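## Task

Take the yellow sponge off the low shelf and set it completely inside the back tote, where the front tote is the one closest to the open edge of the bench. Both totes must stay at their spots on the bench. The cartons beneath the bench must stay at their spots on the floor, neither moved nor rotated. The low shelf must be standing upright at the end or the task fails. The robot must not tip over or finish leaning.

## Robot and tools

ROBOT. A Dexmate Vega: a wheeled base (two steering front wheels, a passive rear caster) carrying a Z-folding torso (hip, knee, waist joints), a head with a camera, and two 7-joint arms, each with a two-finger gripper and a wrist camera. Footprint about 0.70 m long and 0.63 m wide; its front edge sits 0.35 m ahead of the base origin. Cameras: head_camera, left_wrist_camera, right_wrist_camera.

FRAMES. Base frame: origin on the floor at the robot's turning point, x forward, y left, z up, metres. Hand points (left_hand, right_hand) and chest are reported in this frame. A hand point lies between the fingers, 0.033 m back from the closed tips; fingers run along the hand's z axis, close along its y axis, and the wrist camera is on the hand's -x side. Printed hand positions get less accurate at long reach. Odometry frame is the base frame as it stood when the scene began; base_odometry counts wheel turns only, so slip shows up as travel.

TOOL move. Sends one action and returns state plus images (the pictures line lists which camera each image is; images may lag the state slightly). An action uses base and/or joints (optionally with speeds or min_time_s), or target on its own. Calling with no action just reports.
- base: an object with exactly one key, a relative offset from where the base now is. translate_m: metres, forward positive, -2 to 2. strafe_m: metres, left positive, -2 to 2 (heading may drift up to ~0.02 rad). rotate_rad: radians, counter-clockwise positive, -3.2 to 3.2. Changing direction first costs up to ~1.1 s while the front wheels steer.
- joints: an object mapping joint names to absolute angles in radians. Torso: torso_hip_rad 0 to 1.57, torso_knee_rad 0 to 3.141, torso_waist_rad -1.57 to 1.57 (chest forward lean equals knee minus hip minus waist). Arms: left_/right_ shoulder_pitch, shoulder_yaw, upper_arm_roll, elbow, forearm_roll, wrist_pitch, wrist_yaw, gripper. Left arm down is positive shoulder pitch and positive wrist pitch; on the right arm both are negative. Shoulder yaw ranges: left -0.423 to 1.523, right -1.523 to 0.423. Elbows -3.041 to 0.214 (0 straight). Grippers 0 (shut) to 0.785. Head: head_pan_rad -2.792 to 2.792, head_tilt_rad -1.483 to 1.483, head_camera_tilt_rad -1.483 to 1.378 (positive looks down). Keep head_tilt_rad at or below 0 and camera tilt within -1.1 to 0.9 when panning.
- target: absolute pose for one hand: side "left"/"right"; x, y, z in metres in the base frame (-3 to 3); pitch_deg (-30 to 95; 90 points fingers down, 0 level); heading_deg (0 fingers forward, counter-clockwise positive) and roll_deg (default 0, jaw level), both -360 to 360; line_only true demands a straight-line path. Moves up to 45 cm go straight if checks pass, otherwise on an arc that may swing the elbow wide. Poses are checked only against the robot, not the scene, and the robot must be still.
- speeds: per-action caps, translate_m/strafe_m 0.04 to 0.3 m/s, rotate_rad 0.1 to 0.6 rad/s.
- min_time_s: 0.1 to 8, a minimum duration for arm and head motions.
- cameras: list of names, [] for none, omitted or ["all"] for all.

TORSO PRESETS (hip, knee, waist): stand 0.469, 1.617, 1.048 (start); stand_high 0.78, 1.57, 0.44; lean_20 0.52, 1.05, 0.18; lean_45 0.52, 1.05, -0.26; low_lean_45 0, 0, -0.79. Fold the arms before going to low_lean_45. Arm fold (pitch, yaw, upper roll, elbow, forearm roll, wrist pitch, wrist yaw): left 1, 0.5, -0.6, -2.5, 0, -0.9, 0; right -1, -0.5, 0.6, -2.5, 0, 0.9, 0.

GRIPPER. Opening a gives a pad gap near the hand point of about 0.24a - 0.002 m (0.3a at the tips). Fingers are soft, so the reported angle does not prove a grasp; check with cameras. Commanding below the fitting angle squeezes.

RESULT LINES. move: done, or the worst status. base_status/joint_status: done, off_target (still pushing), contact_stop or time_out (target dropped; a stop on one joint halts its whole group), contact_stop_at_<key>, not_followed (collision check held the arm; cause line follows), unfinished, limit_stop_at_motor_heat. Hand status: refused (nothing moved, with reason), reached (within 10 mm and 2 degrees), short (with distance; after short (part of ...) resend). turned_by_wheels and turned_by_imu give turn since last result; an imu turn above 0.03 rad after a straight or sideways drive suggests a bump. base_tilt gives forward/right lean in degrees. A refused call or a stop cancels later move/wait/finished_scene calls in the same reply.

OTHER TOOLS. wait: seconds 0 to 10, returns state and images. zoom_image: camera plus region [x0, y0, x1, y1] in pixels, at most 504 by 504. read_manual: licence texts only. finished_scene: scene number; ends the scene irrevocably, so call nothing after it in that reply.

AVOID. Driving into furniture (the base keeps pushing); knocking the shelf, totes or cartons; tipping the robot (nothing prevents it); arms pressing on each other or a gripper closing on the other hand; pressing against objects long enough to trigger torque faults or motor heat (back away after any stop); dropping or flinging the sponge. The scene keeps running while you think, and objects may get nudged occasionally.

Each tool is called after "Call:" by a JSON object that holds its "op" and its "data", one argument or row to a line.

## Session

Call:
{"op": "move", "data": {
  "joints": {"head_tilt_rad": -0.1, "head_camera_tilt_rad": 0.35},
  "cameras": ["head_camera"]
}}

Call:
{"op": "move", "data": {
  "joints": {"head_pan_rad": -1.4},
  "cameras": ["head_camera"]
}}

Call:
{"op": "move", "data": {
  "joints": {"head_pan_rad": -2.7},
  "cameras": ["head_camera"]
}}

Scene clock: 0.90 s.
Joint torques (N m): left_arm=[2.49 -2.43 -2.38 -3.36 0.17 -1.91 -0.2] | right_arm=[-4.28 -2.55 0.46 -3.75 0.14 3.14 -0.49]
move: done
base_odometry: x=+0.000 y=+0.000 heading=+0.000
turned_by_wheels: +0.000
turned_by_imu: +0.000
base_tilt: forward=+0.3 right=-0.8
base_status: not commanded
joint_positions: torso_hip_rad=+0.469 torso_knee_rad=+1.617 torso_waist_rad=+1.048 left_shoulder_pitch_rad=+2.212 left_shoulder_yaw_rad=-0.004 left_upper_arm_roll_rad=+0.010 left_elbow_rad=-1.116 left_forearm_roll_rad=+0.007 left_wrist_pitch_rad=-0.513 left_wrist_yaw_rad=-0.007 left_gripper_rad=+0.005 right_shoulder_pitch_rad=-2.198 right_shoulder_yaw_rad=-0.010 right_upper_arm_roll_rad=+0.000 right_elbow_rad=-1.087 right_forearm_roll_rad=+0.017 right_wrist_pitch_rad=+0.518 right_wrist_yaw_rad=+0.001 right_gripper_rad=+0.005 head_pan_rad=+0.000 head_tilt_rad=-0.100 head_camera_tilt_rad=+0.350
joint_status: all done
chest: x=-0.0112 y=+0.0000 z=+1.4155 quat_wxyz=(+0.999, +0.000, +0.050, +0.000) (m; base frame)
left_hand: x=+0.2007 y=+0.2167 z=+0.6140 quat_wxyz=(+0.429, +0.005, +0.903, -0.009) pitch_deg=+39.1 heading_deg=-1.5 roll_deg=-0.9 back=up (m; base frame)
right_hand: x=+0.1976 y=-0.2373 z=+0.6073 quat_wxyz=(+0.425, +0.004, +0.905, -0.002) pitch_deg=+39.7 heading_deg=-0.6 roll_deg=-0.1 back=up (m; base frame)
pictures: head_camera
Images, in order (width x height): head_camera 896x560.

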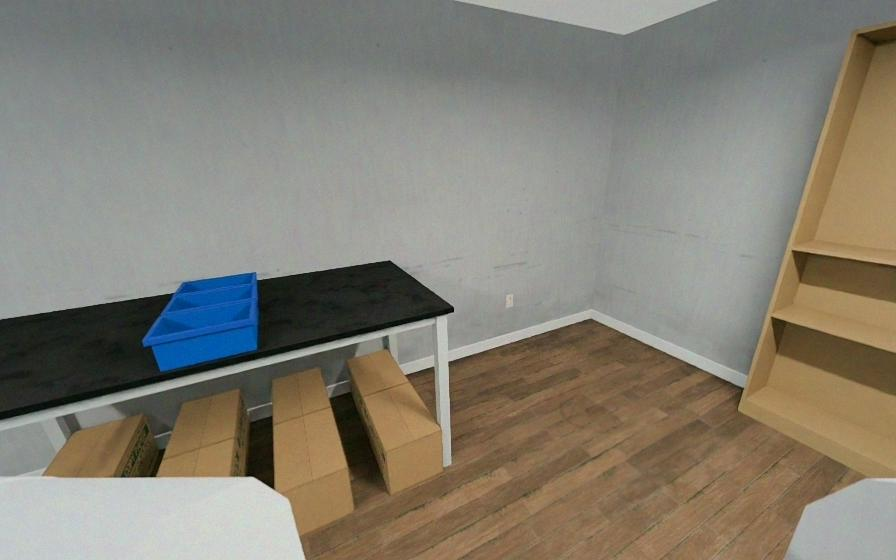

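Scene clock: 2.50 s.
Joint torques (N m): left_arm=[5.51 0.31 1.34 -4.47 -0.03 -1.83 0.09] | right_arm=[-7.74 -3.52 -1.37 -5.23 -0.45 1.87 0.02]
move: done
base_odometry: x=+0.000 y=+0.000 heading=+0.000
turned_by_wheels: +0.000
turned_by_imu: +0.000
base_tilt: forward=+0.2 right=-0.8
base_status: not commanded
joint_positions: torso_hip_rad=+0.469 torso_knee_rad=+1.617 torso_waist_rad=+1.048 left_shoulder_pitch_rad=+2.212 left_shoulder_yaw_rad=-0.004 left_upper_arm_roll_rad=+0.010 left_elbow_rad=-1.116 left_forearm_roll_rad=+0.007 left_wrist_pitch_rad=-0.513 left_wrist_yaw_rad=-0.007 left_gripper_rad=+0.005 right_shoulder_pitch_rad=-2.198 right_shoulder_yaw_rad=-0.010 right_upper_arm_roll_rad=+0.000 right_elbow_rad=-1.087 right_forearm_roll_rad=+0.017 right_wrist_pitch_rad=+0.518 right_wrist_yaw_rad=+0.001 right_gripper_rad=+0.005 head_pan_rad=-1.400 head_tilt_rad=-0.100 head_camera_tilt_rad=+0.350
joint_status: all done
chest: x=-0.0112 y=+0.0000 z=+1.4155 quat_wxyz=(+0.999, +0.000, +0.050, +0.000) (m; base frame)
left_hand: x=+0.2007 y=+0.2167 z=+0.6140 quat_wxyz=(+0.429, +0.005, +0.903, -0.009) pitch_deg=+39.1 heading_deg=-1.5 roll_deg=-0.9 back=up (m; base frame)
right_hand: x=+0.1976 y=-0.2373 z=+0.6073 quat_wxyz=(+0.425, +0.004, +0.905, -0.002) pitch_deg=+39.7 heading_deg=-0.6 roll_deg=-0.1 back=up (m; base frame)
pictures: head_camera
Images, in order (width x height): head_camera 896x560.

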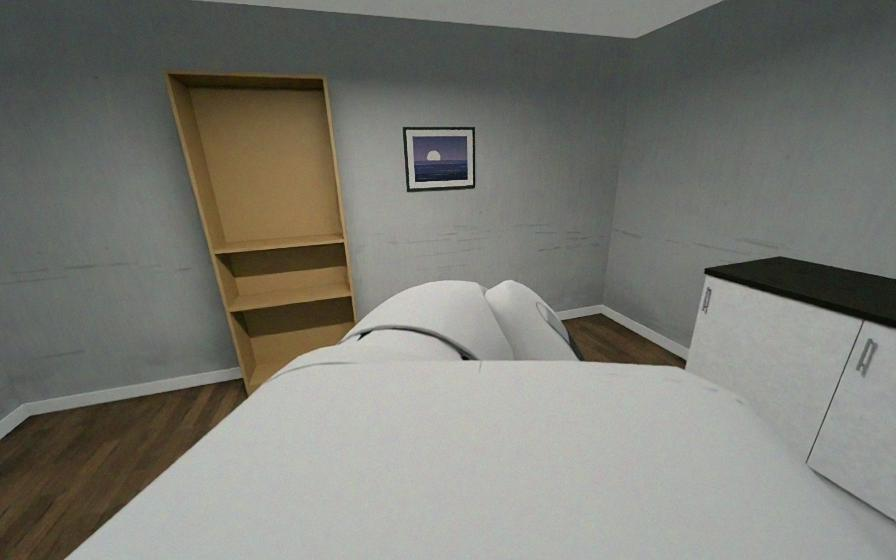

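Scene clock: 4.03 s.
Joint torques (N m): left_arm=[5.14 1.9 -0.17 -2.52 -0.11 -0.64 -0.08] | right_arm=[-8.17 -1.19 -0.56 -5.49 0.35 2.05 -0.56]
move: done
base_odometry: x=+0.000 y=+0.000 heading=+0.000
turned_by_wheels: +0.000
turned_by_imu: +0.000
base_tilt: forward=+0.2 right=-0.7
base_status: not commanded
joint_positions: torso_hip_rad=+0.469 torso_knee_rad=+1.617 torso_waist_rad=+1.048 left_shoulder_pitch_rad=+2.212 left_shoulder_yaw_rad=-0.004 left_upper_arm_roll_rad=+0.010 left_elbow_rad=-1.116 left_forearm_roll_rad=+0.007 left_wrist_pitch_rad=-0.513 left_wrist_yaw_rad=-0.007 left_gripper_rad=+0.005 right_shoulder_pitch_rad=-2.198 right_shoulder_yaw_rad=-0.010 right_upper_arm_roll_rad=+0.000 right_elbow_rad=-1.087 right_forearm_roll_rad=+0.017 right_wrist_pitch_rad=+0.518 right_wrist_yaw_rad=+0.001 right_gripper_rad=+0.005 head_pan_rad=-2.700 head_tilt_rad=-0.100 head_camera_tilt_rad=+0.350
joint_status: all done
chest: x=-0.0112 y=+0.0000 z=+1.4155 quat_wxyz=(+0.999, +0.000, +0.050, +0.000) (m; base frame)
left_hand: x=+0.2007 y=+0.2167 z=+0.6140 quat_wxyz=(+0.429, +0.005, +0.903, -0.009) pitch_deg=+39.1 heading_deg=-1.5 roll_deg=-0.9 back=up (m; base frame)
right_hand: x=+0.1976 y=-0.2373 z=+0.6073 quat_wxyz=(+0.425, +0.004, +0.905, -0.002) pitch_deg=+39.7 heading_deg=-0.6 roll_deg=-0.1 back=up (m; base frame)
pictures: head_camera
Images, in order (width x height): head_camera 896x560.

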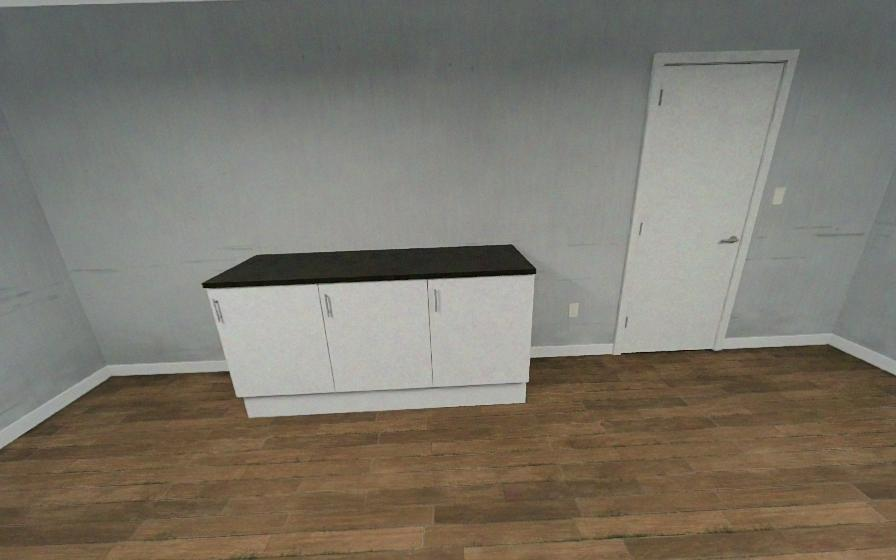

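Call:
{"op": "move", "data": {
  "joints": {"head_pan_rad": 2.1},
  "cameras": ["head_camera"]
}}

Scene clock: 17.13 s.
Joint torques (N m): left_arm=[5.79 1.46 3.16 -4.4 -0.09 -1.17 0.14] | right_arm=[-7.62 -1.3 -0.66 -5.36 0.17 2.58 -0.11]
move: done
base_odometry: x=+0.000 y=+0.000 heading=+0.000
turned_by_wheels: +0.000
turned_by_imu: +0.001
base_tilt: forward=+0.3 right=-0.8
base_status: not commanded
joint_positions: torso_hip_rad=+0.469 torso_knee_rad=+1.617 torso_waist_rad=+1.048 left_shoulder_pitch_rad=+2.212 left_shoulder_yaw_rad=-0.004 left_upper_arm_roll_rad=+0.010 left_elbow_rad=-1.116 left_forearm_roll_rad=+0.007 left_wrist_pitch_rad=-0.513 left_wrist_yaw_rad=-0.007 left_gripper_rad=+0.005 right_shoulder_pitch_rad=-2.198 right_shoulder_yaw_rad=-0.010 right_upper_arm_roll_rad=+0.000 right_elbow_rad=-1.087 right_forearm_roll_rad=+0.017 right_wrist_pitch_rad=+0.518 right_wrist_yaw_rad=+0.001 right_gripper_rad=+0.005 head_pan_rad=+2.100 head_tilt_rad=-0.100 head_camera_tilt_rad=+0.350
joint_status: all done
chest: x=-0.0112 y=+0.0000 z=+1.4155 quat_wxyz=(+0.999, +0.000, +0.050, +0.000) (m; base frame)
left_hand: x=+0.2007 y=+0.2167 z=+0.6140 quat_wxyz=(+0.429, +0.005, +0.903, -0.009) pitch_deg=+39.1 heading_deg=-1.5 roll_deg=-0.9 back=up (m; base frame)
right_hand: x=+0.1976 y=-0.2373 z=+0.6073 quat_wxyz=(+0.425, +0.004, +0.905, -0.002) pitch_deg=+39.7 heading_deg=-0.6 roll_deg=-0.1 back=up (m; base frame)
pictures: head_camera
Images, in order (width x height): head_camera 896x560.

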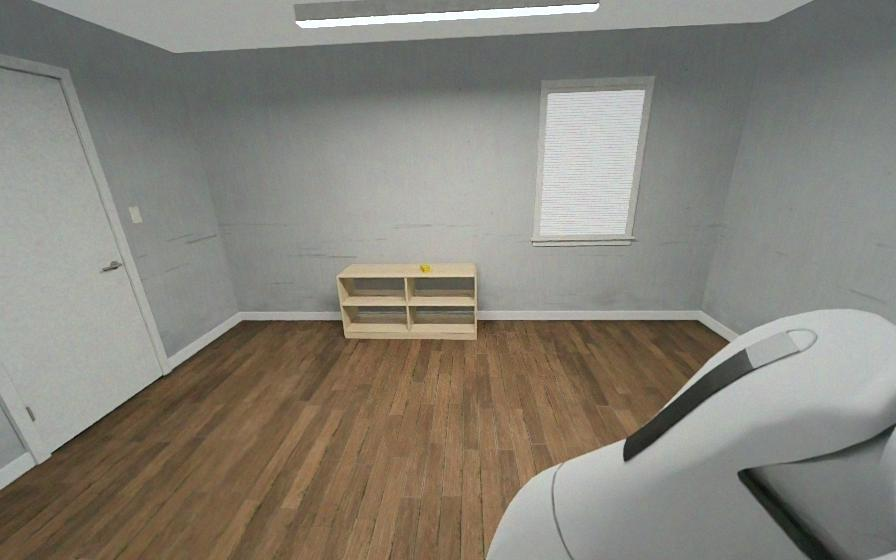

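Call:
{"op": "move", "data": {
  "base": {"rotate_rad": 2.115},
  "joints": {"head_pan_rad": 0, "head_camera_tilt_rad": 0.15, "torso_waist_rad": 0.55, "left_shoulder_pitch_rad": 1.0, "left_shoulder_yaw_rad": 0.5, "left_upper_arm_roll_rad": 0.6, "left_elbow_rad": -1.6, "left_forearm_roll_rad": 0.9, "left_wrist_pitch_rad": -0.8, "left_wrist_yaw_rad": 0.2},
  "cameras": []
}}

Call:
{"op": "move", "data": {
  "base": {"translate_m": 1.5},
  "joints": {"left_shoulder_pitch_rad": -0.487, "left_shoulder_yaw_rad": 0.757, "left_upper_arm_roll_rad": 1.932, "left_elbow_rad": -1.781, "left_forearm_roll_rad": 2.252, "left_wrist_pitch_rad": -1.114, "left_wrist_yaw_rad": 0.454, "left_gripper_rad": 0.45},
  "cameras": ["head_camera"]
}}

Scene clock: 40.70 s.
Joint torques (N m): left_arm=[-17.39 -0.35 0.4 -11.18 -1.66 -1.38 1.26] | right_arm=[-17.16 0.97 -1.44 0.3 0.11 1.1 -0.37]
move: done
base_odometry: x=+0.002 y=+0.000 heading=+2.118
turned_by_wheels: +2.118
turned_by_imu: +2.105
base_tilt: forward=+0.2 right=-0.8
base_status: done
joint_positions: torso_hip_rad=+0.469 torso_knee_rad=+1.617 torso_waist_rad=+0.550 left_shoulder_pitch_rad=+1.004 left_shoulder_yaw_rad=+0.498 left_upper_arm_roll_rad=+0.598 left_elbow_rad=-1.598 left_forearm_roll_rad=+0.897 left_wrist_pitch_rad=-0.799 left_wrist_yaw_rad=+0.199 left_gripper_rad=+0.005 right_shoulder_pitch_rad=-2.198 right_shoulder_yaw_rad=-0.010 right_upper_arm_roll_rad=+0.000 right_elbow_rad=-1.087 right_forearm_roll_rad=+0.017 right_wrist_pitch_rad=+0.518 right_wrist_yaw_rad=+0.001 right_gripper_rad=+0.005 head_pan_rad=+0.000 head_tilt_rad=-0.100 head_camera_tilt_rad=+0.150
joint_status: all done
chest: x=+0.2050 y=+0.0000 z=+1.3678 quat_wxyz=(+0.956, +0.000, +0.295, +0.000) (m; base frame)
left_hand: x=+0.5946 y=-0.1712 z=+1.0199 quat_wxyz=(+0.768, +0.600, +0.225, -0.023) pitch_deg=-10.4 heading_deg=-71.2 roll_deg=+67.7 back=up (m; base frame)
right_hand: x=+0.0024 y=-0.2373 z=+0.5580 quat_wxyz=(+0.188, +0.003, +0.982, -0.003) pitch_deg=+68.3 heading_deg=-1.2 roll_deg=-0.8 back=up (m; base frame)
pictures: none
No camera images: "cameras" was empty.

Scene clock: 48.17 s.
Joint torques (N m): left_arm=[-28.59 1.02 -5.28 -1.24 0.35 0.36 0.2] | right_arm=[-16.72 0.28 -0.07 -0.74 -0.43 1.27 0.14]
move: done
base_odometry: x=-0.781 y=+1.279 heading=+2.119
turned_by_wheels: +0.001
turned_by_imu: +0.011
base_tilt: forward=+0.2 right=-0.7
base_status: done
joint_positions: torso_hip_rad=+0.469 torso_knee_rad=+1.617 torso_waist_rad=+0.550 left_shoulder_pitch_rad=-0.487 left_shoulder_yaw_rad=+0.757 left_upper_arm_roll_rad=+1.932 left_elbow_rad=-1.781 left_forearm_roll_rad=+2.252 left_wrist_pitch_rad=-1.114 left_wrist_yaw_rad=+0.454 left_gripper_rad=+0.450 right_shoulder_pitch_rad=-2.198 right_shoulder_yaw_rad=-0.010 right_upper_arm_roll_rad=+0.000 right_elbow_rad=-1.087 right_forearm_roll_rad=+0.017 right_wrist_pitch_rad=+0.518 right_wrist_yaw_rad=+0.001 right_gripper_rad=+0.005 head_pan_rad=+0.000 head_tilt_rad=-0.100 head_camera_tilt_rad=+0.150
joint_status: all done
chest: x=+0.2050 y=+0.0000 z=+1.3678 quat_wxyz=(+0.956, +0.000, +0.295, +0.000) (m; base frame)
left_hand: x=+0.6597 y=+0.1898 z=+0.7999 quat_wxyz=(+0.000, +0.799, -0.601, +0.000) pitch_deg=+90.0 heading_deg=+106.1 roll_deg=+0.0 (m; base frame)
right_hand: x=+0.0024 y=-0.2373 z=+0.5580 quat_wxyz=(+0.188, +0.003, +0.982, -0.003) pitch_deg=+68.3 heading_deg=-1.2 roll_deg=-0.8 back=up (m; base frame)
pictures: head_camera
Images, in order (width x height): head_camera 896x560.

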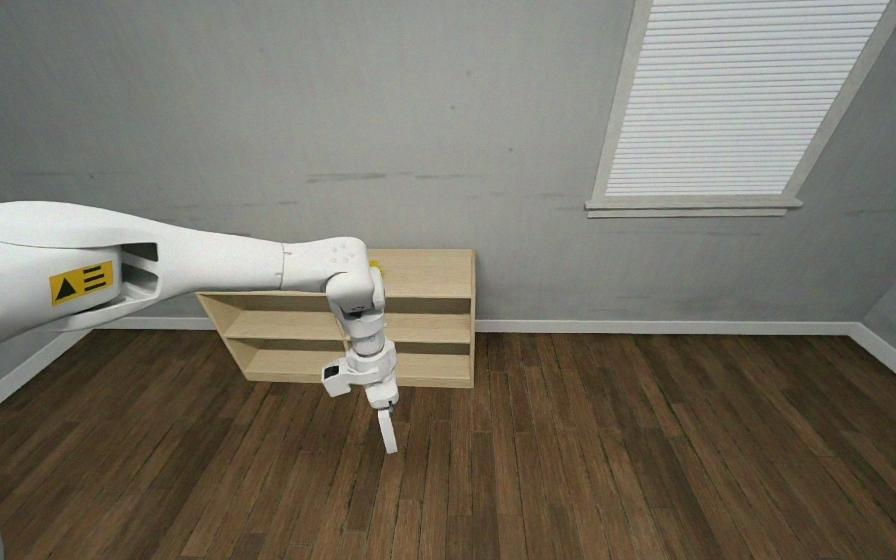

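Call:
{"op": "move", "data": {
  "base": {"strafe_m": 0.13},
  "cameras": []
}}

Call:
{"op": "move", "data": {
  "base": {"translate_m": 0.8},
  "joints": {"head_camera_tilt_rad": 0.6},
  "cameras": ["head_camera", "left_wrist_camera"]
}}

Scene clock: 69.40 s.
Joint torques (N m): left_arm=[-25.22 1.5 -8.09 -1.53 -0.35 -1 0.46] | right_arm=[-14.96 0.58 0.81 -0.52 -0.27 0.65 0.06]
move: done
base_odometry: x=-0.892 y=+1.212 heading=+2.119
turned_by_wheels: +0.000
turned_by_imu: +0.003
base_tilt: forward=+0.2 right=-0.8
base_status: done
joint_positions: torso_hip_rad=+0.469 torso_knee_rad=+1.617 torso_waist_rad=+0.550 left_shoulder_pitch_rad=-0.487 left_shoulder_yaw_rad=+0.757 left_upper_arm_roll_rad=+1.932 left_elbow_rad=-1.781 left_forearm_roll_rad=+2.252 left_wrist_pitch_rad=-1.114 left_wrist_yaw_rad=+0.454 left_gripper_rad=+0.450 right_shoulder_pitch_rad=-2.198 right_shoulder_yaw_rad=-0.010 right_upper_arm_roll_rad=+0.000 right_elbow_rad=-1.087 right_forearm_roll_rad=+0.017 right_wrist_pitch_rad=+0.518 right_wrist_yaw_rad=+0.001 right_gripper_rad=+0.005 head_pan_rad=+0.000 head_tilt_rad=-0.100 head_camera_tilt_rad=+0.150
joint_status: not commanded
chest: x=+0.2050 y=+0.0000 z=+1.3678 quat_wxyz=(+0.956, +0.000, +0.295, +0.000) (m; base frame)
left_hand: x=+0.6597 y=+0.1900 z=+0.7999 quat_wxyz=(+0.000, +0.799, -0.601, +0.000) pitch_deg=+90.0 heading_deg=+106.1 roll_deg=+0.0 (m; base frame)
right_hand: x=+0.0024 y=-0.2373 z=+0.5581 quat_wxyz=(+0.188, +0.003, +0.982, -0.003) pitch_deg=+68.3 heading_deg=-1.2 roll_deg=-0.8 back=up (m; base frame)
pictures: none
No camera images: "cameras" was empty.

Scene clock: 74.23 s.
Joint torques (N m): left_arm=[-25.48 0.6 -10.49 -0.71 0.95 -0.71 -0.06] | right_arm=[-16.74 -0.44 0.83 1.39 -0.08 0.99 0.26]
move: done
base_odometry: x=-1.309 y=+1.894 heading=+2.118
turned_by_wheels: -0.001
turned_by_imu: +0.004
base_tilt: forward=+0.2 right=-0.8
base_status: done
joint_positions: torso_hip_rad=+0.469 torso_knee_rad=+1.617 torso_waist_rad=+0.550 left_shoulder_pitch_rad=-0.487 left_shoulder_yaw_rad=+0.757 left_upper_arm_roll_rad=+1.932 left_elbow_rad=-1.781 left_forearm_roll_rad=+2.252 left_wrist_pitch_rad=-1.114 left_wrist_yaw_rad=+0.454 left_gripper_rad=+0.450 right_shoulder_pitch_rad=-2.198 right_shoulder_yaw_rad=-0.010 right_upper_arm_roll_rad=+0.000 right_elbow_rad=-1.087 right_forearm_roll_rad=+0.017 right_wrist_pitch_rad=+0.518 right_wrist_yaw_rad=+0.001 right_gripper_rad=+0.005 head_pan_rad=+0.000 head_tilt_rad=-0.100 head_camera_tilt_rad=+0.600
joint_status: all done
chest: x=+0.2050 y=+0.0000 z=+1.3678 quat_wxyz=(+0.956, +0.000, +0.295, +0.000) (m; base frame)
left_hand: x=+0.6597 y=+0.1900 z=+0.7999 quat_wxyz=(+0.000, +0.799, -0.601, +0.000) pitch_deg=+90.0 heading_deg=+106.1 roll_deg=+0.0 (m; base frame)
right_hand: x=+0.0024 y=-0.2373 z=+0.5580 quat_wxyz=(+0.188, +0.003, +0.982, -0.003) pitch_deg=+68.3 heading_deg=-1.2 roll_deg=-0.8 back=up (m; base frame)
pictures: head_camera, left_wrist_camera
Images, in order (width x height): head_camera 896x560, left_wrist_camera 672x420.

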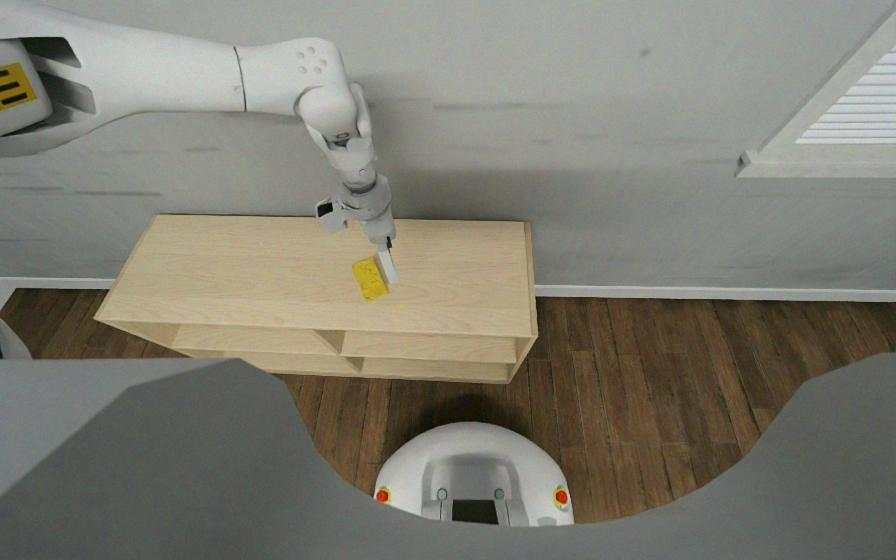

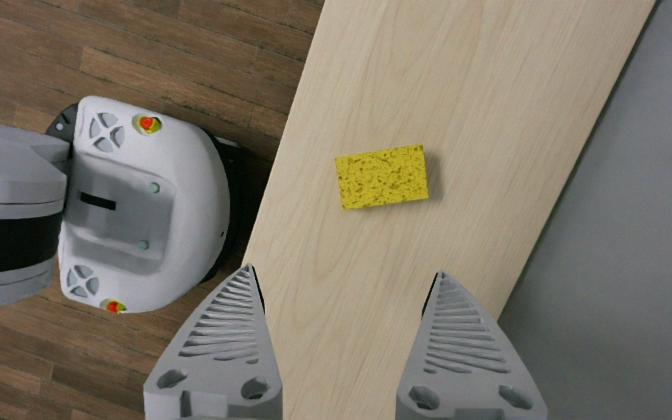

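Call:
{"op": "move", "data": {
  "target": {"side": "left", "x": 0.676, "y": 0.282, "z": 0.75, "pitch_deg": 90, "heading_deg": 204, "line_only": true},
  "cameras": ["head_camera", "left_wrist_camera"]
}}

Scene clock: 92.80 s.
Joint torques (N m): left_arm=[-29.19 -2.7 0.22 5.6 0.47 -0.32 -0.26] | right_arm=[-16.12 -1.11 -0.2 -0.14 -0.38 0.62 0.01]
move: done
base_odometry: x=-1.309 y=+1.894 heading=+2.118
turned_by_wheels: +0.000
turned_by_imu: +0.001
base_tilt: forward=+0.3 right=-0.7
base_status: not commanded
joint_positions: torso_hip_rad=+0.469 torso_knee_rad=+1.617 torso_waist_rad=+0.550 left_shoulder_pitch_rad=-0.825 left_shoulder_yaw_rad=+0.380 left_upper_arm_roll_rad=+2.927 left_elbow_rad=-1.397 left_forearm_roll_rad=+3.041 left_wrist_pitch_rad=+0.365 left_wrist_yaw_rad=+0.331 left_gripper_rad=+0.450 right_shoulder_pitch_rad=-2.198 right_shoulder_yaw_rad=-0.010 right_upper_arm_roll_rad=+0.000 right_elbow_rad=-1.087 right_forearm_roll_rad=+0.017 right_wrist_pitch_rad=+0.518 right_wrist_yaw_rad=+0.001 right_gripper_rad=+0.005 head_pan_rad=+0.000 head_tilt_rad=-0.100 head_camera_tilt_rad=+0.600
joint_status: not commanded
chest: x=+0.2050 y=+0.0000 z=+1.3678 quat_wxyz=(+0.956, +0.000, +0.295, +0.000) (m; base frame)
left_hand: x=+0.6757 y=+0.2815 z=+0.7497 quat_wxyz=(+0.000, +0.209, -0.978, +0.000) pitch_deg=+90.0 heading_deg=+24.2 roll_deg=+0.0 (m; base frame)
left_hand_status: reached (straight line, planned for 5.3 s): 1 mm and 0.2 deg off.
right_hand: x=+0.0024 y=-0.2373 z=+0.5580 quat_wxyz=(+0.188, +0.003, +0.982, -0.003) pitch_deg=+68.3 heading_deg=-1.2 roll_deg=-0.8 back=up (m; base frame)
pictures: head_camera, left_wrist_camera
Images, in order (width x height): head_camera 896x560, left_wrist_camera 672x420.

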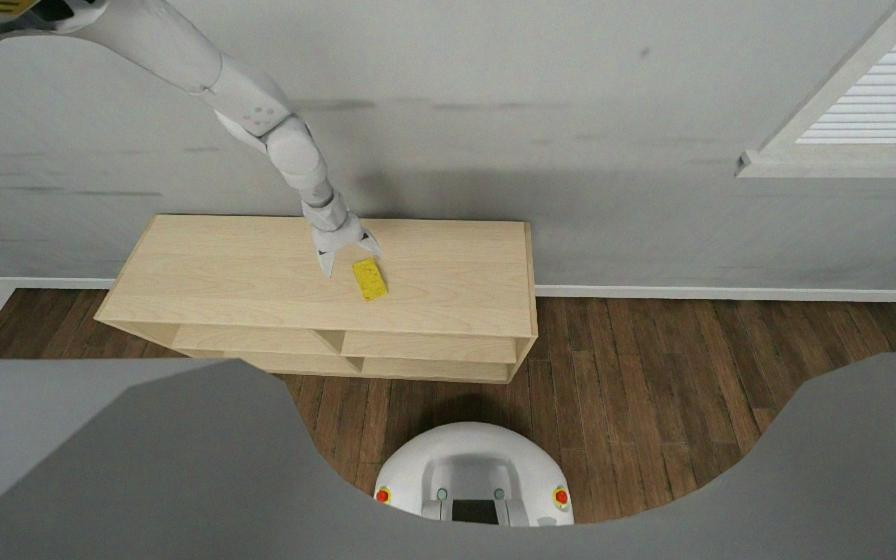

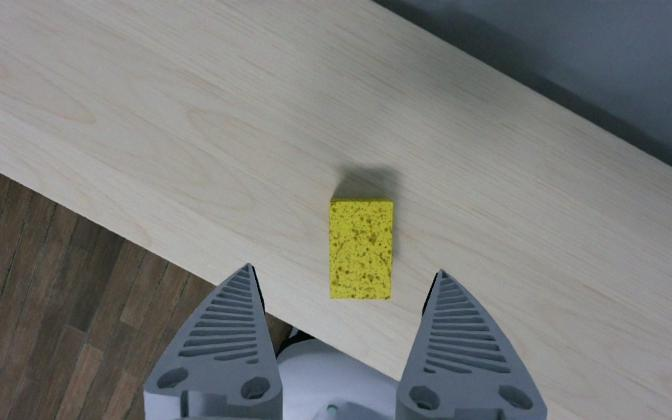

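Call:
{"op": "move", "data": {
  "base": {"translate_m": 0.06},
  "cameras": []
}}

Call:
{"op": "move", "data": {
  "target": {"side": "left", "x": 0.633, "y": 0.271, "z": 0.7, "pitch_deg": 90, "heading_deg": 24, "line_only": true},
  "cameras": ["left_wrist_camera"]
}}

Scene clock: 104.00 s.
Joint torques (N m): left_arm=[-28.08 1.21 -1.41 6 0.57 0.98 0.13] | right_arm=[-15.29 -2.28 0.35 -0.55 0.3 1.17 -0.14]
move: done
base_odometry: x=-1.340 y=+1.945 heading=+2.117
turned_by_wheels: -0.001
turned_by_imu: +0.000
base_tilt: forward=+0.2 right=-0.8
base_status: done
joint_positions: torso_hip_rad=+0.469 torso_knee_rad=+1.617 torso_waist_rad=+0.550 left_shoulder_pitch_rad=-0.826 left_shoulder_yaw_rad=+0.376 left_upper_arm_roll_rad=+2.930 left_elbow_rad=-1.395 left_forearm_roll_rad=+3.041 left_wrist_pitch_rad=+0.367 left_wrist_yaw_rad=+0.327 left_gripper_rad=+0.450 right_shoulder_pitch_rad=-2.198 right_shoulder_yaw_rad=-0.010 right_upper_arm_roll_rad=+0.000 right_elbow_rad=-1.087 right_forearm_roll_rad=+0.017 right_wrist_pitch_rad=+0.518 right_wrist_yaw_rad=+0.001 right_gripper_rad=+0.005 head_pan_rad=+0.000 head_tilt_rad=-0.100 head_camera_tilt_rad=+0.600
joint_status: not commanded
chest: x=+0.2050 y=+0.0000 z=+1.3678 quat_wxyz=(+0.956, +0.000, +0.295, +0.000) (m; base frame)
left_hand: x=+0.6758 y=+0.2819 z=+0.7499 quat_wxyz=(+0.000, +0.208, -0.978, +0.000) pitch_deg=+90.0 heading_deg=+24.0 roll_deg=+0.0 (m; base frame)
right_hand: x=+0.0024 y=-0.2373 z=+0.5580 quat_wxyz=(+0.188, +0.003, +0.982, -0.003) pitch_deg=+68.3 heading_deg=-1.2 roll_deg=-0.8 back=up (m; base frame)
pictures: none
No camera images: "cameras" was empty.

Scene clock: 106.03 s.
Joint torques (N m): left_arm=[-11.63 -2.43 -1.07 0.99 -0.93 0.58 -0.14] | right_arm=[-16.17 1.7 -1.74 -0.1 -0.3 1.84 0.15]
move: done
base_odometry: x=-1.340 y=+1.945 heading=+2.117
turned_by_wheels: +0.000
turned_by_imu: +0.000
base_tilt: forward=+0.3 right=-0.8
base_status: not commanded
joint_positions: torso_hip_rad=+0.469 torso_knee_rad=+1.617 torso_waist_rad=+0.550 left_shoulder_pitch_rad=-0.747 left_shoulder_yaw_rad=+0.349 left_upper_arm_roll_rad=+2.949 left_elbow_rad=-1.492 left_forearm_roll_rad=+3.041 left_wrist_pitch_rad=+0.197 left_wrist_yaw_rad=+0.262 left_gripper_rad=+0.450 right_shoulder_pitch_rad=-2.198 right_shoulder_yaw_rad=-0.010 right_upper_arm_roll_rad=+0.000 right_elbow_rad=-1.087 right_forearm_roll_rad=+0.017 right_wrist_pitch_rad=+0.518 right_wrist_yaw_rad=+0.001 right_gripper_rad=+0.005 head_pan_rad=+0.000 head_tilt_rad=-0.100 head_camera_tilt_rad=+0.600
joint_status: not commanded
chest: x=+0.2050 y=+0.0000 z=+1.3678 quat_wxyz=(+0.956, +0.000, +0.295, +0.000) (m; base frame)
left_hand: x=+0.6341 y=+0.2711 z=+0.7011 quat_wxyz=(+0.000, +0.208, -0.978, +0.000) pitch_deg=+90.0 heading_deg=+24.0 roll_deg=+0.0 (m; base frame)
left_hand_status: reached (straight line, planned for 0.9 s): 2 mm and 0.1 deg off.
right_hand: x=+0.0024 y=-0.2373 z=+0.5580 quat_wxyz=(+0.188, +0.003, +0.982, -0.003) pitch_deg=+68.3 heading_deg=-1.2 roll_deg=-0.8 back=up (m; base frame)
pictures: left_wrist_camera
Images, in order (width x height): left_wrist_camera 672x420.

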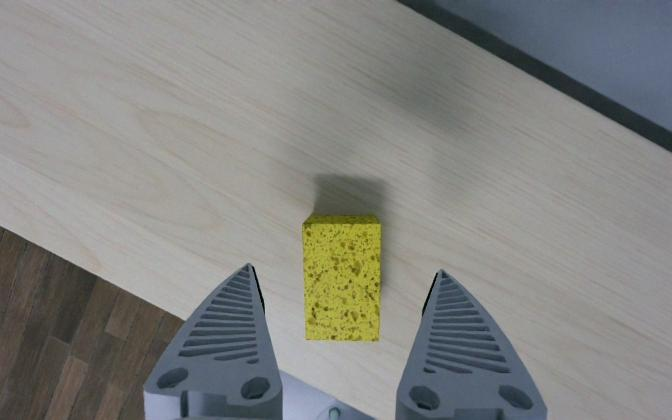

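Call:
{"op": "move", "data": {
  "target": {"side": "left", "x": 0.633, "y": 0.271, "z": 0.65, "pitch_deg": 90, "heading_deg": 24, "line_only": true},
  "cameras": ["left_wrist_camera"]
}}

Call:
{"op": "move", "data": {
  "joints": {"left_gripper_rad": 0.15},
  "cameras": ["left_wrist_camera"]
}}

Call:
{"op": "move", "data": {
  "target": {"side": "left", "x": 0.63, "y": 0.27, "z": 0.78, "pitch_deg": 90, "heading_deg": 24, "line_only": true},
  "cameras": ["left_wrist_camera"]
}}

Scene clock: 113.67 s.
Joint torques (N m): left_arm=[-10.9 0.46 -3.78 5.88 0.42 1.42 -0.35] | right_arm=[-16.39 0.8 0.6 0.93 0.11 1.47 -0.01]
move: done
base_odometry: x=-1.340 y=+1.945 heading=+2.117
turned_by_wheels: +0.000
turned_by_imu: +0.001
base_tilt: forward=+0.3 right=-0.8
base_status: not commanded
joint_positions: torso_hip_rad=+0.469 torso_knee_rad=+1.617 torso_waist_rad=+0.550 left_shoulder_pitch_rad=-0.583 left_shoulder_yaw_rad=+0.316 left_upper_arm_roll_rad=+2.923 left_elbow_rad=-1.314 left_forearm_roll_rad=+3.041 left_wrist_pitch_rad=+0.220 left_wrist_yaw_rad=+0.236 left_gripper_rad=+0.450 right_shoulder_pitch_rad=-2.198 right_shoulder_yaw_rad=-0.010 right_upper_arm_roll_rad=+0.000 right_elbow_rad=-1.087 right_forearm_roll_rad=+0.017 right_wrist_pitch_rad=+0.518 right_wrist_yaw_rad=+0.001 right_gripper_rad=+0.005 head_pan_rad=+0.000 head_tilt_rad=-0.100 head_camera_tilt_rad=+0.600
joint_status: not commanded
chest: x=+0.2050 y=+0.0000 z=+1.3678 quat_wxyz=(+0.956, +0.000, +0.295, +0.000) (m; base frame)
left_hand: x=+0.6332 y=+0.2711 z=+0.6511 quat_wxyz=(+0.000, +0.208, -0.978, +0.000) pitch_deg=+90.0 heading_deg=+24.0 roll_deg=+0.0 (m; base frame)
left_hand_status: reached (straight line, planned for 0.9 s): 1 mm and 0.0 deg off.
right_hand: x=+0.0024 y=-0.2373 z=+0.5580 quat_wxyz=(+0.188, +0.003, +0.982, -0.003) pitch_deg=+68.3 heading_deg=-1.2 roll_deg=-0.8 back=up (m; base frame)
pictures: left_wrist_camera
Images, in order (width x height): left_wrist_camera 672x420.

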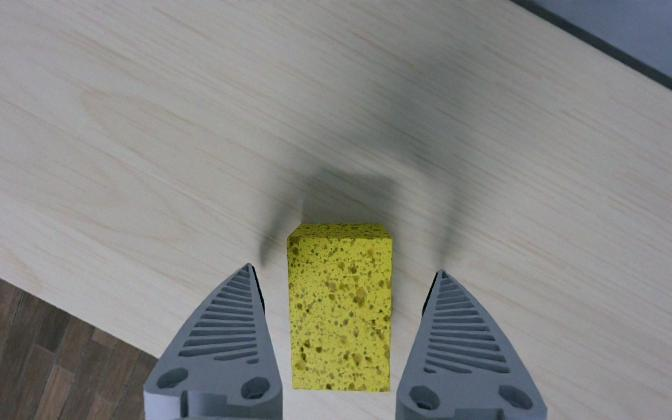

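Scene clock: 114.50 s.
Joint torques (N m): left_arm=[-15.83 -0.41 -3.68 5.12 0.7 0.31 -0.47] | right_arm=[-15.69 -0.3 0.71 0.66 -0.05 0.78 -0.24]
move: done
base_odometry: x=-1.340 y=+1.945 heading=+2.117
turned_by_wheels: +0.000
turned_by_imu: +0.000
base_tilt: forward=+0.3 right=-0.8
base_status: not commanded
joint_positions: torso_hip_rad=+0.469 torso_knee_rad=+1.617 torso_waist_rad=+0.550 left_shoulder_pitch_rad=-0.580 left_shoulder_yaw_rad=+0.315 left_upper_arm_roll_rad=+2.923 left_elbow_rad=-1.311 left_forearm_roll_rad=+3.041 left_wrist_pitch_rad=+0.220 left_wrist_yaw_rad=+0.236 left_gripper_rad=+0.150 right_shoulder_pitch_rad=-2.198 right_shoulder_yaw_rad=-0.010 right_upper_arm_roll_rad=+0.000 right_elbow_rad=-1.087 right_forearm_roll_rad=+0.017 right_wrist_pitch_rad=+0.518 right_wrist_yaw_rad=+0.001 right_gripper_rad=+0.005 head_pan_rad=+0.000 head_tilt_rad=-0.100 head_camera_tilt_rad=+0.600
joint_status: all done
chest: x=+0.2050 y=+0.0000 z=+1.3678 quat_wxyz=(+0.956, +0.000, +0.295, +0.000) (m; base frame)
left_hand: x=+0.6331 y=+0.2711 z=+0.6502 quat_wxyz=(+0.000, +0.208, -0.978, +0.000) pitch_deg=+90.0 heading_deg=+24.0 roll_deg=+0.0 (m; base frame)
right_hand: x=+0.0024 y=-0.2373 z=+0.5580 quat_wxyz=(+0.188, +0.003, +0.982, -0.003) pitch_deg=+68.3 heading_deg=-1.2 roll_deg=-0.8 back=up (m; base frame)
pictures: left_wrist_camera
Images, in order (width x height): left_wrist_camera 672x420.

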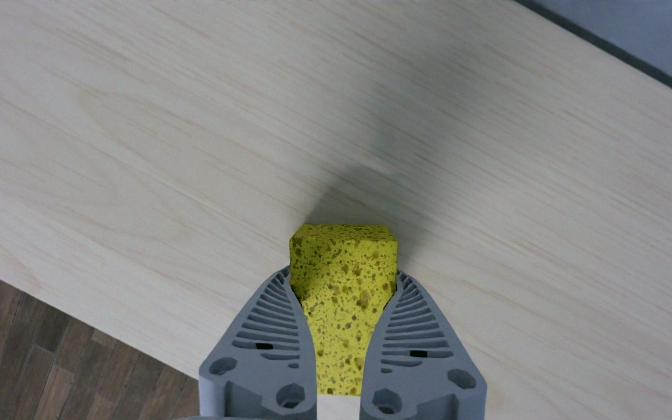

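Scene clock: 117.43 s.
Joint torques (N m): left_arm=[-28.73 -1.64 -1.72 2.89 0.34 0.76 0.13] | right_arm=[-16.05 -0.12 -0.62 0.31 0.08 1.59 -0.13]
move: done
base_odometry: x=-1.340 y=+1.945 heading=+2.117
turned_by_wheels: +0.000
turned_by_imu: +0.000
base_tilt: forward=+0.3 right=-0.8
base_status: not commanded
joint_positions: torso_hip_rad=+0.469 torso_knee_rad=+1.617 torso_waist_rad=+0.550 left_shoulder_pitch_rad=-0.990 left_shoulder_yaw_rad=+0.384 left_upper_arm_roll_rad=+2.993 left_elbow_rad=-1.716 left_forearm_roll_rad=+3.027 left_wrist_pitch_rad=+0.199 left_wrist_yaw_rad=+0.306 left_gripper_rad=+0.150 right_shoulder_pitch_rad=-2.198 right_shoulder_yaw_rad=-0.010 right_upper_arm_roll_rad=+0.000 right_elbow_rad=-1.087 right_forearm_roll_rad=+0.017 right_wrist_pitch_rad=+0.518 right_wrist_yaw_rad=+0.001 right_gripper_rad=+0.005 head_pan_rad=+0.000 head_tilt_rad=-0.100 head_camera_tilt_rad=+0.600
joint_status: not commanded
chest: x=+0.2050 y=+0.0000 z=+1.3678 quat_wxyz=(+0.956, +0.000, +0.295, +0.000) (m; base frame)
left_hand: x=+0.6301 y=+0.2700 z=+0.7788 quat_wxyz=(+0.000, +0.208, -0.978, +0.000) pitch_deg=+90.0 heading_deg=+24.0 roll_deg=+0.0 (m; base frame)
left_hand_status: reached (straight line, planned for 1.7 s): 1 mm and 0.0 deg off.
right_hand: x=+0.0024 y=-0.2373 z=+0.5580 quat_wxyz=(+0.188, +0.003, +0.982, -0.003) pitch_deg=+68.3 heading_deg=-1.2 roll_deg=-0.8 back=up (m; base frame)
pictures: left_wrist_camera
Images, in order (width x height): left_wrist_camera 672x420.

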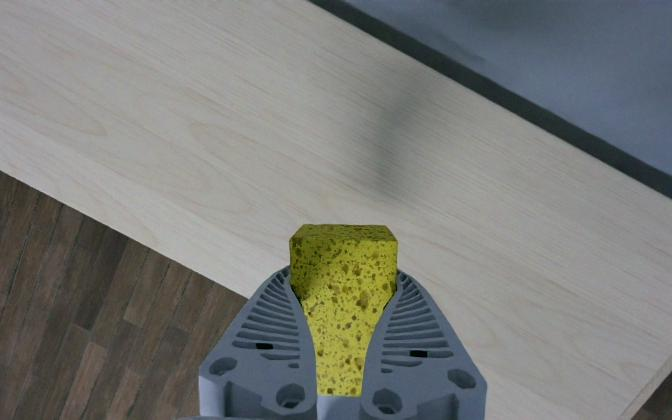

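Call:
{"op": "move", "data": {
  "base": {"translate_m": -1.2},
  "joints": {"left_shoulder_pitch_rad": -1.404, "left_shoulder_yaw_rad": 0.918, "left_upper_arm_roll_rad": 1.909, "left_elbow_rad": -2.538, "left_forearm_roll_rad": 1.459, "left_wrist_pitch_rad": -1.34, "left_wrist_yaw_rad": -0.104},
  "cameras": ["left_wrist_camera"]
}}

Call:
{"op": "move", "data": {
  "base": {"translate_m": -1.09},
  "joints": {"head_camera_tilt_rad": 0.3},
  "cameras": []
}}

Call:
{"op": "move", "data": {
  "base": {"rotate_rad": -1.607},
  "cameras": ["head_camera", "left_wrist_camera"]
}}

Scene clock: 145.63 s.
Joint torques (N m): left_arm=[-19.52 -0.19 -8.02 3.84 0.75 -0.3 -0.83] | right_arm=[-14.72 1.1 -1.29 2.32 -0.01 1.56 -0.09]
move: done
base_odometry: x=-0.716 y=+0.920 heading=+2.116
turned_by_wheels: -0.001
turned_by_imu: -0.007
base_tilt: forward=+0.2 right=-0.8
base_status: done
joint_positions: torso_hip_rad=+0.469 torso_knee_rad=+1.617 torso_waist_rad=+0.550 left_shoulder_pitch_rad=-1.402 left_shoulder_yaw_rad=+0.916 left_upper_arm_roll_rad=+1.912 left_elbow_rad=-2.536 left_forearm_roll_rad=+1.463 left_wrist_pitch_rad=-1.336 left_wrist_yaw_rad=-0.103 left_gripper_rad=+0.150 right_shoulder_pitch_rad=-2.198 right_shoulder_yaw_rad=-0.010 right_upper_arm_roll_rad=+0.000 right_elbow_rad=-1.087 right_forearm_roll_rad=+0.017 right_wrist_pitch_rad=+0.518 right_wrist_yaw_rad=+0.001 right_gripper_rad=+0.005 head_pan_rad=+0.000 head_tilt_rad=-0.100 head_camera_tilt_rad=+0.600
joint_status: all done
chest: x=+0.2050 y=+0.0000 z=+1.3678 quat_wxyz=(+0.956, +0.000, +0.295, +0.000) (m; base frame)
left_hand: x=+0.6507 y=+0.1384 z=+1.1493 quat_wxyz=(-0.173, +0.682, -0.684, +0.193) pitch_deg=+60.0 heading_deg=-3.2 roll_deg=+86.9 (m; base frame)
right_hand: x=+0.0024 y=-0.2373 z=+0.5581 quat_wxyz=(+0.188, +0.003, +0.982, -0.003) pitch_deg=+68.3 heading_deg=-1.2 roll_deg=-0.8 back=up (m; base frame)
pictures: left_wrist_camera
Images, in order (width x height): left_wrist_camera 672x420.

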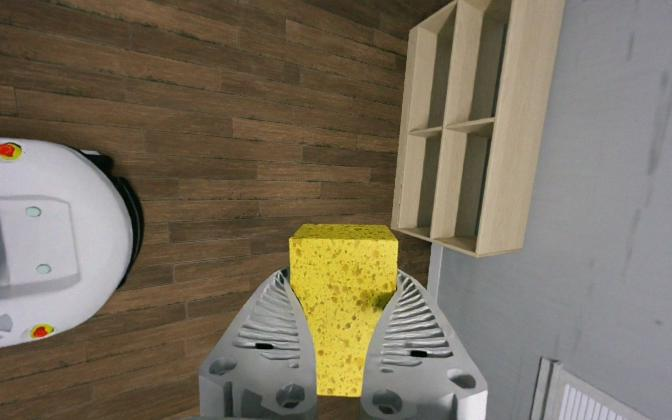

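Scene clock: 151.33 s.
Joint torques (N m): left_arm=[-18.82 -1.93 -8.79 6.88 0.99 -0.4 -0.86] | right_arm=[-16.4 -1.28 1.69 1.69 -0.09 1.16 -0.04]
move: done
base_odometry: x=-0.151 y=-0.012 heading=+2.115
turned_by_wheels: -0.001
turned_by_imu: -0.007
base_tilt: forward=+0.2 right=-0.8
base_status: done
joint_positions: torso_hip_rad=+0.469 torso_knee_rad=+1.617 torso_waist_rad=+0.550 left_shoulder_pitch_rad=-1.404 left_shoulder_yaw_rad=+0.918 left_upper_arm_roll_rad=+1.909 left_elbow_rad=-2.538 left_forearm_roll_rad=+1.459 left_wrist_pitch_rad=-1.340 left_wrist_yaw_rad=-0.104 left_gripper_rad=+0.150 right_shoulder_pitch_rad=-2.198 right_shoulder_yaw_rad=-0.010 right_upper_arm_roll_rad=+0.000 right_elbow_rad=-1.087 right_forearm_roll_rad=+0.017 right_wrist_pitch_rad=+0.518 right_wrist_yaw_rad=+0.001 right_gripper_rad=+0.005 head_pan_rad=+0.000 head_tilt_rad=-0.100 head_camera_tilt_rad=+0.300
joint_status: all done
chest: x=+0.2050 y=+0.0000 z=+1.3678 quat_wxyz=(+0.956, +0.000, +0.295, +0.000) (m; base frame)
left_hand: x=+0.6499 y=+0.1393 z=+1.1500 quat_wxyz=(-0.173, +0.682, -0.684, +0.192) pitch_deg=+60.0 heading_deg=-3.0 roll_deg=+87.1 (m; base frame)
right_hand: x=+0.0024 y=-0.2373 z=+0.5581 quat_wxyz=(+0.188, +0.003, +0.982, -0.003) pitch_deg=+68.3 heading_deg=-1.2 roll_deg=-0.8 back=up (m; base frame)
pictures: none
No camera images: "cameras" was empty.

Scene clock: 155.60 s.
Joint torques (N m): left_arm=[-19.46 -0.91 -9.95 4.97 1.12 0.26 -0.64] | right_arm=[-16.1 -1 -1.97 2.14 -0.16 1.73 -0.01]
move: done
base_odometry: x=-0.152 y=-0.010 heading=+0.505
turned_by_wheels: -1.610
turned_by_imu: -1.599
base_tilt: forward=+0.3 right=-0.8
base_status: done
joint_positions: torso_hip_rad=+0.469 torso_knee_rad=+1.617 torso_waist_rad=+0.550 left_shoulder_pitch_rad=-1.404 left_shoulder_yaw_rad=+0.918 left_upper_arm_roll_rad=+1.909 left_elbow_rad=-2.538 left_forearm_roll_rad=+1.459 left_wrist_pitch_rad=-1.340 left_wrist_yaw_rad=-0.104 left_gripper_rad=+0.150 right_shoulder_pitch_rad=-2.198 right_shoulder_yaw_rad=-0.010 right_upper_arm_roll_rad=+0.000 right_elbow_rad=-1.087 right_forearm_roll_rad=+0.017 right_wrist_pitch_rad=+0.518 right_wrist_yaw_rad=+0.001 right_gripper_rad=+0.005 head_pan_rad=+0.000 head_tilt_rad=-0.100 head_camera_tilt_rad=+0.300
joint_status: not commanded
chest: x=+0.2050 y=+0.0000 z=+1.3678 quat_wxyz=(+0.956, +0.000, +0.295, +0.000) (m; base frame)
left_hand: x=+0.6499 y=+0.1393 z=+1.1500 quat_wxyz=(-0.173, +0.682, -0.684, +0.192) pitch_deg=+60.0 heading_deg=-3.0 roll_deg=+87.1 (m; base frame)
right_hand: x=+0.0024 y=-0.2373 z=+0.5581 quat_wxyz=(+0.188, +0.003, +0.982, -0.003) pitch_deg=+68.3 heading_deg=-1.2 roll_deg=-0.8 back=up (m; base frame)
pictures: head_camera, left_wrist_camera
Images, in order (width x height): head_camera 896x560, left_wrist_camera 672x420.

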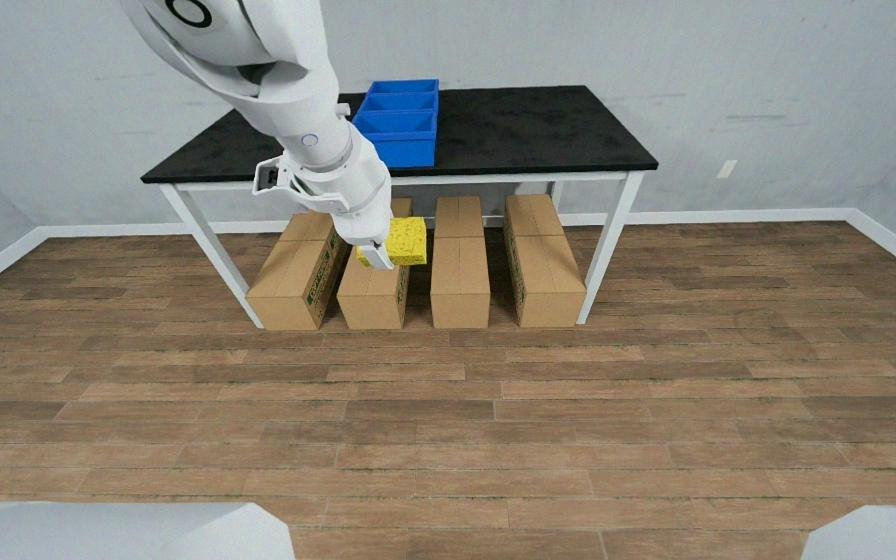

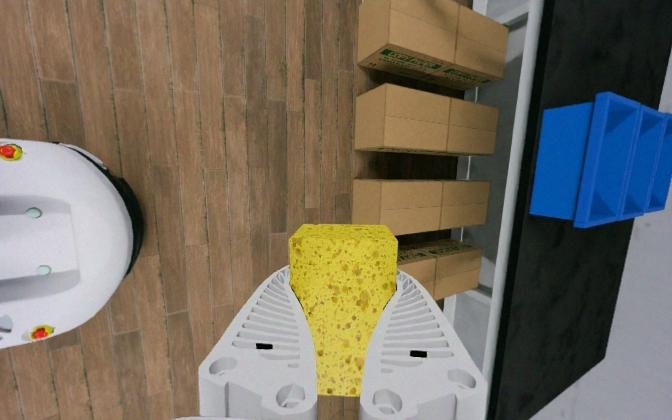

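Call:
{"op": "move", "data": {
  "base": {"translate_m": 0.905},
  "joints": {"head_camera_tilt_rad": 0.6},
  "cameras": ["head_camera"]
}}

Call:
{"op": "move", "data": {
  "target": {"side": "left", "x": 0.92, "y": 0.22, "z": 1.12, "pitch_deg": 60, "heading_deg": 0, "roll_deg": 90},
  "cameras": ["head_camera", "left_wrist_camera"]
}}

Scene clock: 174.43 s.
Joint torques (N m): left_arm=[-19.67 -2.21 -10 4.32 1.39 0.82 -1.49] | right_arm=[-14.28 -1.03 -0.46 1.07 -0.34 0.44 -0.13]
move: done
base_odometry: x=+0.640 y=+0.427 heading=+0.504
turned_by_wheels: -0.001
turned_by_imu: +0.004
base_tilt: forward=+0.2 right=-0.8
base_status: done
joint_positions: torso_hip_rad=+0.469 torso_knee_rad=+1.617 torso_waist_rad=+0.550 left_shoulder_pitch_rad=-1.404 left_shoulder_yaw_rad=+0.918 left_upper_arm_roll_rad=+1.909 left_elbow_rad=-2.538 left_forearm_roll_rad=+1.459 left_wrist_pitch_rad=-1.340 left_wrist_yaw_rad=-0.104 left_gripper_rad=+0.150 right_shoulder_pitch_rad=-2.198 right_shoulder_yaw_rad=-0.010 right_upper_arm_roll_rad=+0.000 right_elbow_rad=-1.087 right_forearm_roll_rad=+0.017 right_wrist_pitch_rad=+0.518 right_wrist_yaw_rad=+0.001 right_gripper_rad=+0.005 head_pan_rad=+0.000 head_tilt_rad=-0.100 head_camera_tilt_rad=+0.600
joint_status: all done
chest: x=+0.2050 y=+0.0000 z=+1.3678 quat_wxyz=(+0.956, +0.000, +0.295, +0.000) (m; base frame)
left_hand: x=+0.6499 y=+0.1393 z=+1.1499 quat_wxyz=(-0.173, +0.682, -0.684, +0.192) pitch_deg=+60.0 heading_deg=-3.0 roll_deg=+87.1 (m; base frame)
right_hand: x=+0.0024 y=-0.2373 z=+0.5580 quat_wxyz=(+0.188, +0.003, +0.982, -0.003) pitch_deg=+68.3 heading_deg=-1.2 roll_deg=-0.8 back=up (m; base frame)
pictures: head_camera
Images, in order (width x height): head_camera 896x560.

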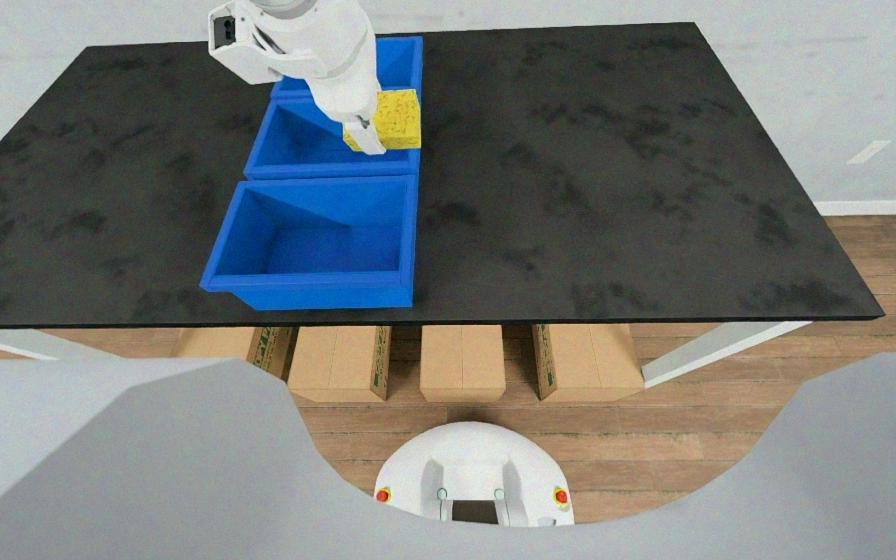

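Scene clock: 180.47 s.
Joint torques (N m): left_arm=[-17.19 -1.77 -7.08 6.93 1.25 -0.98 -0.26] | right_arm=[-16.25 0.15 0.65 0.51 -1.05 1.22 -0.19]
move: done
base_odometry: x=+0.640 y=+0.427 heading=+0.504
turned_by_wheels: +0.000
turned_by_imu: +0.001
base_tilt: forward=+0.3 right=-0.8
base_status: not commanded
joint_positions: torso_hip_rad=+0.469 torso_knee_rad=+1.617 torso_waist_rad=+0.550 left_shoulder_pitch_rad=-1.166 left_shoulder_yaw_rad=+0.693 left_upper_arm_roll_rad=+2.213 left_elbow_rad=-1.618 left_forearm_roll_rad=+2.493 left_wrist_pitch_rad=-0.701 left_wrist_yaw_rad=+0.714 left_gripper_rad=+0.150 right_shoulder_pitch_rad=-2.198 right_shoulder_yaw_rad=-0.010 right_upper_arm_roll_rad=+0.000 right_elbow_rad=-1.087 right_forearm_roll_rad=+0.017 right_wrist_pitch_rad=+0.518 right_wrist_yaw_rad=+0.001 right_gripper_rad=+0.005 head_pan_rad=+0.000 head_tilt_rad=-0.100 head_camera_tilt_rad=+0.600
joint_status: not commanded
chest: x=+0.2050 y=+0.0000 z=+1.3678 quat_wxyz=(+0.956, +0.000, +0.295, +0.000) (m; base frame)
left_hand: x=+0.9194 y=+0.2196 z=+1.1203 quat_wxyz=(-0.183, +0.683, -0.683, +0.183) pitch_deg=+60.0 heading_deg=+0.0 roll_deg=+89.9 (m; base frame)
left_hand_status: reached (straight line, planned for 4.8 s): 1 mm and 0.0 deg off.
right_hand: x=+0.0024 y=-0.2373 z=+0.5580 quat_wxyz=(+0.188, +0.003, +0.982, -0.003) pitch_deg=+68.3 heading_deg=-1.2 roll_deg=-0.8 back=up (m; base frame)
pictures: head_camera, left_wrist_camera
Images, in order (width x height): head_camera 896x560, left_wrist_camera 672x420.

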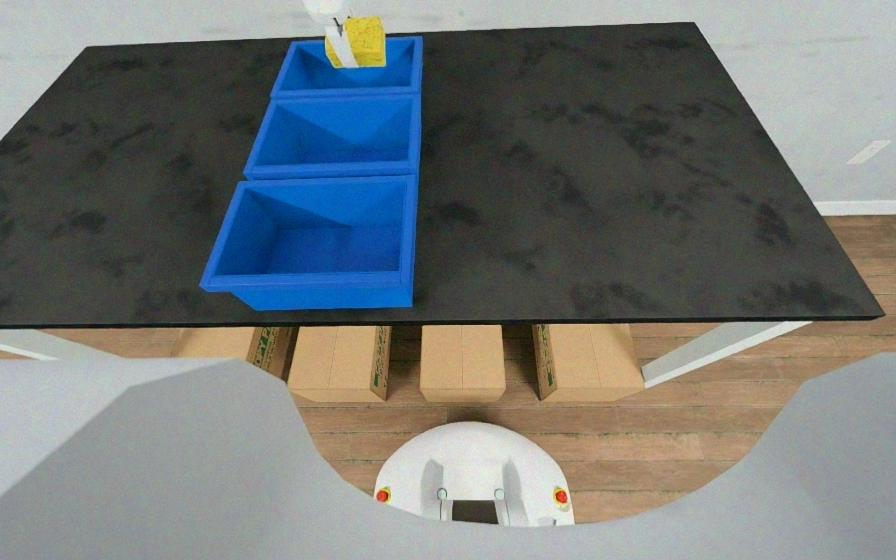

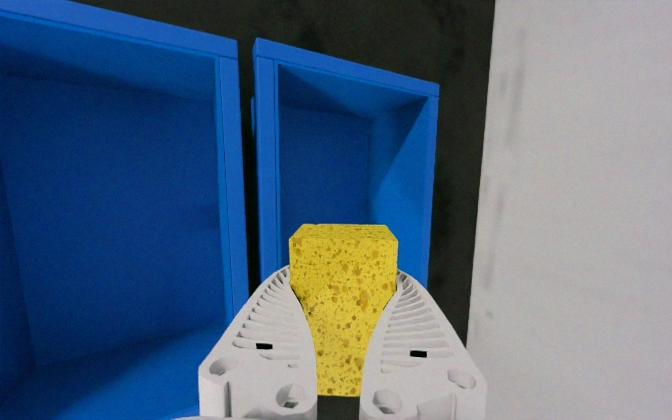

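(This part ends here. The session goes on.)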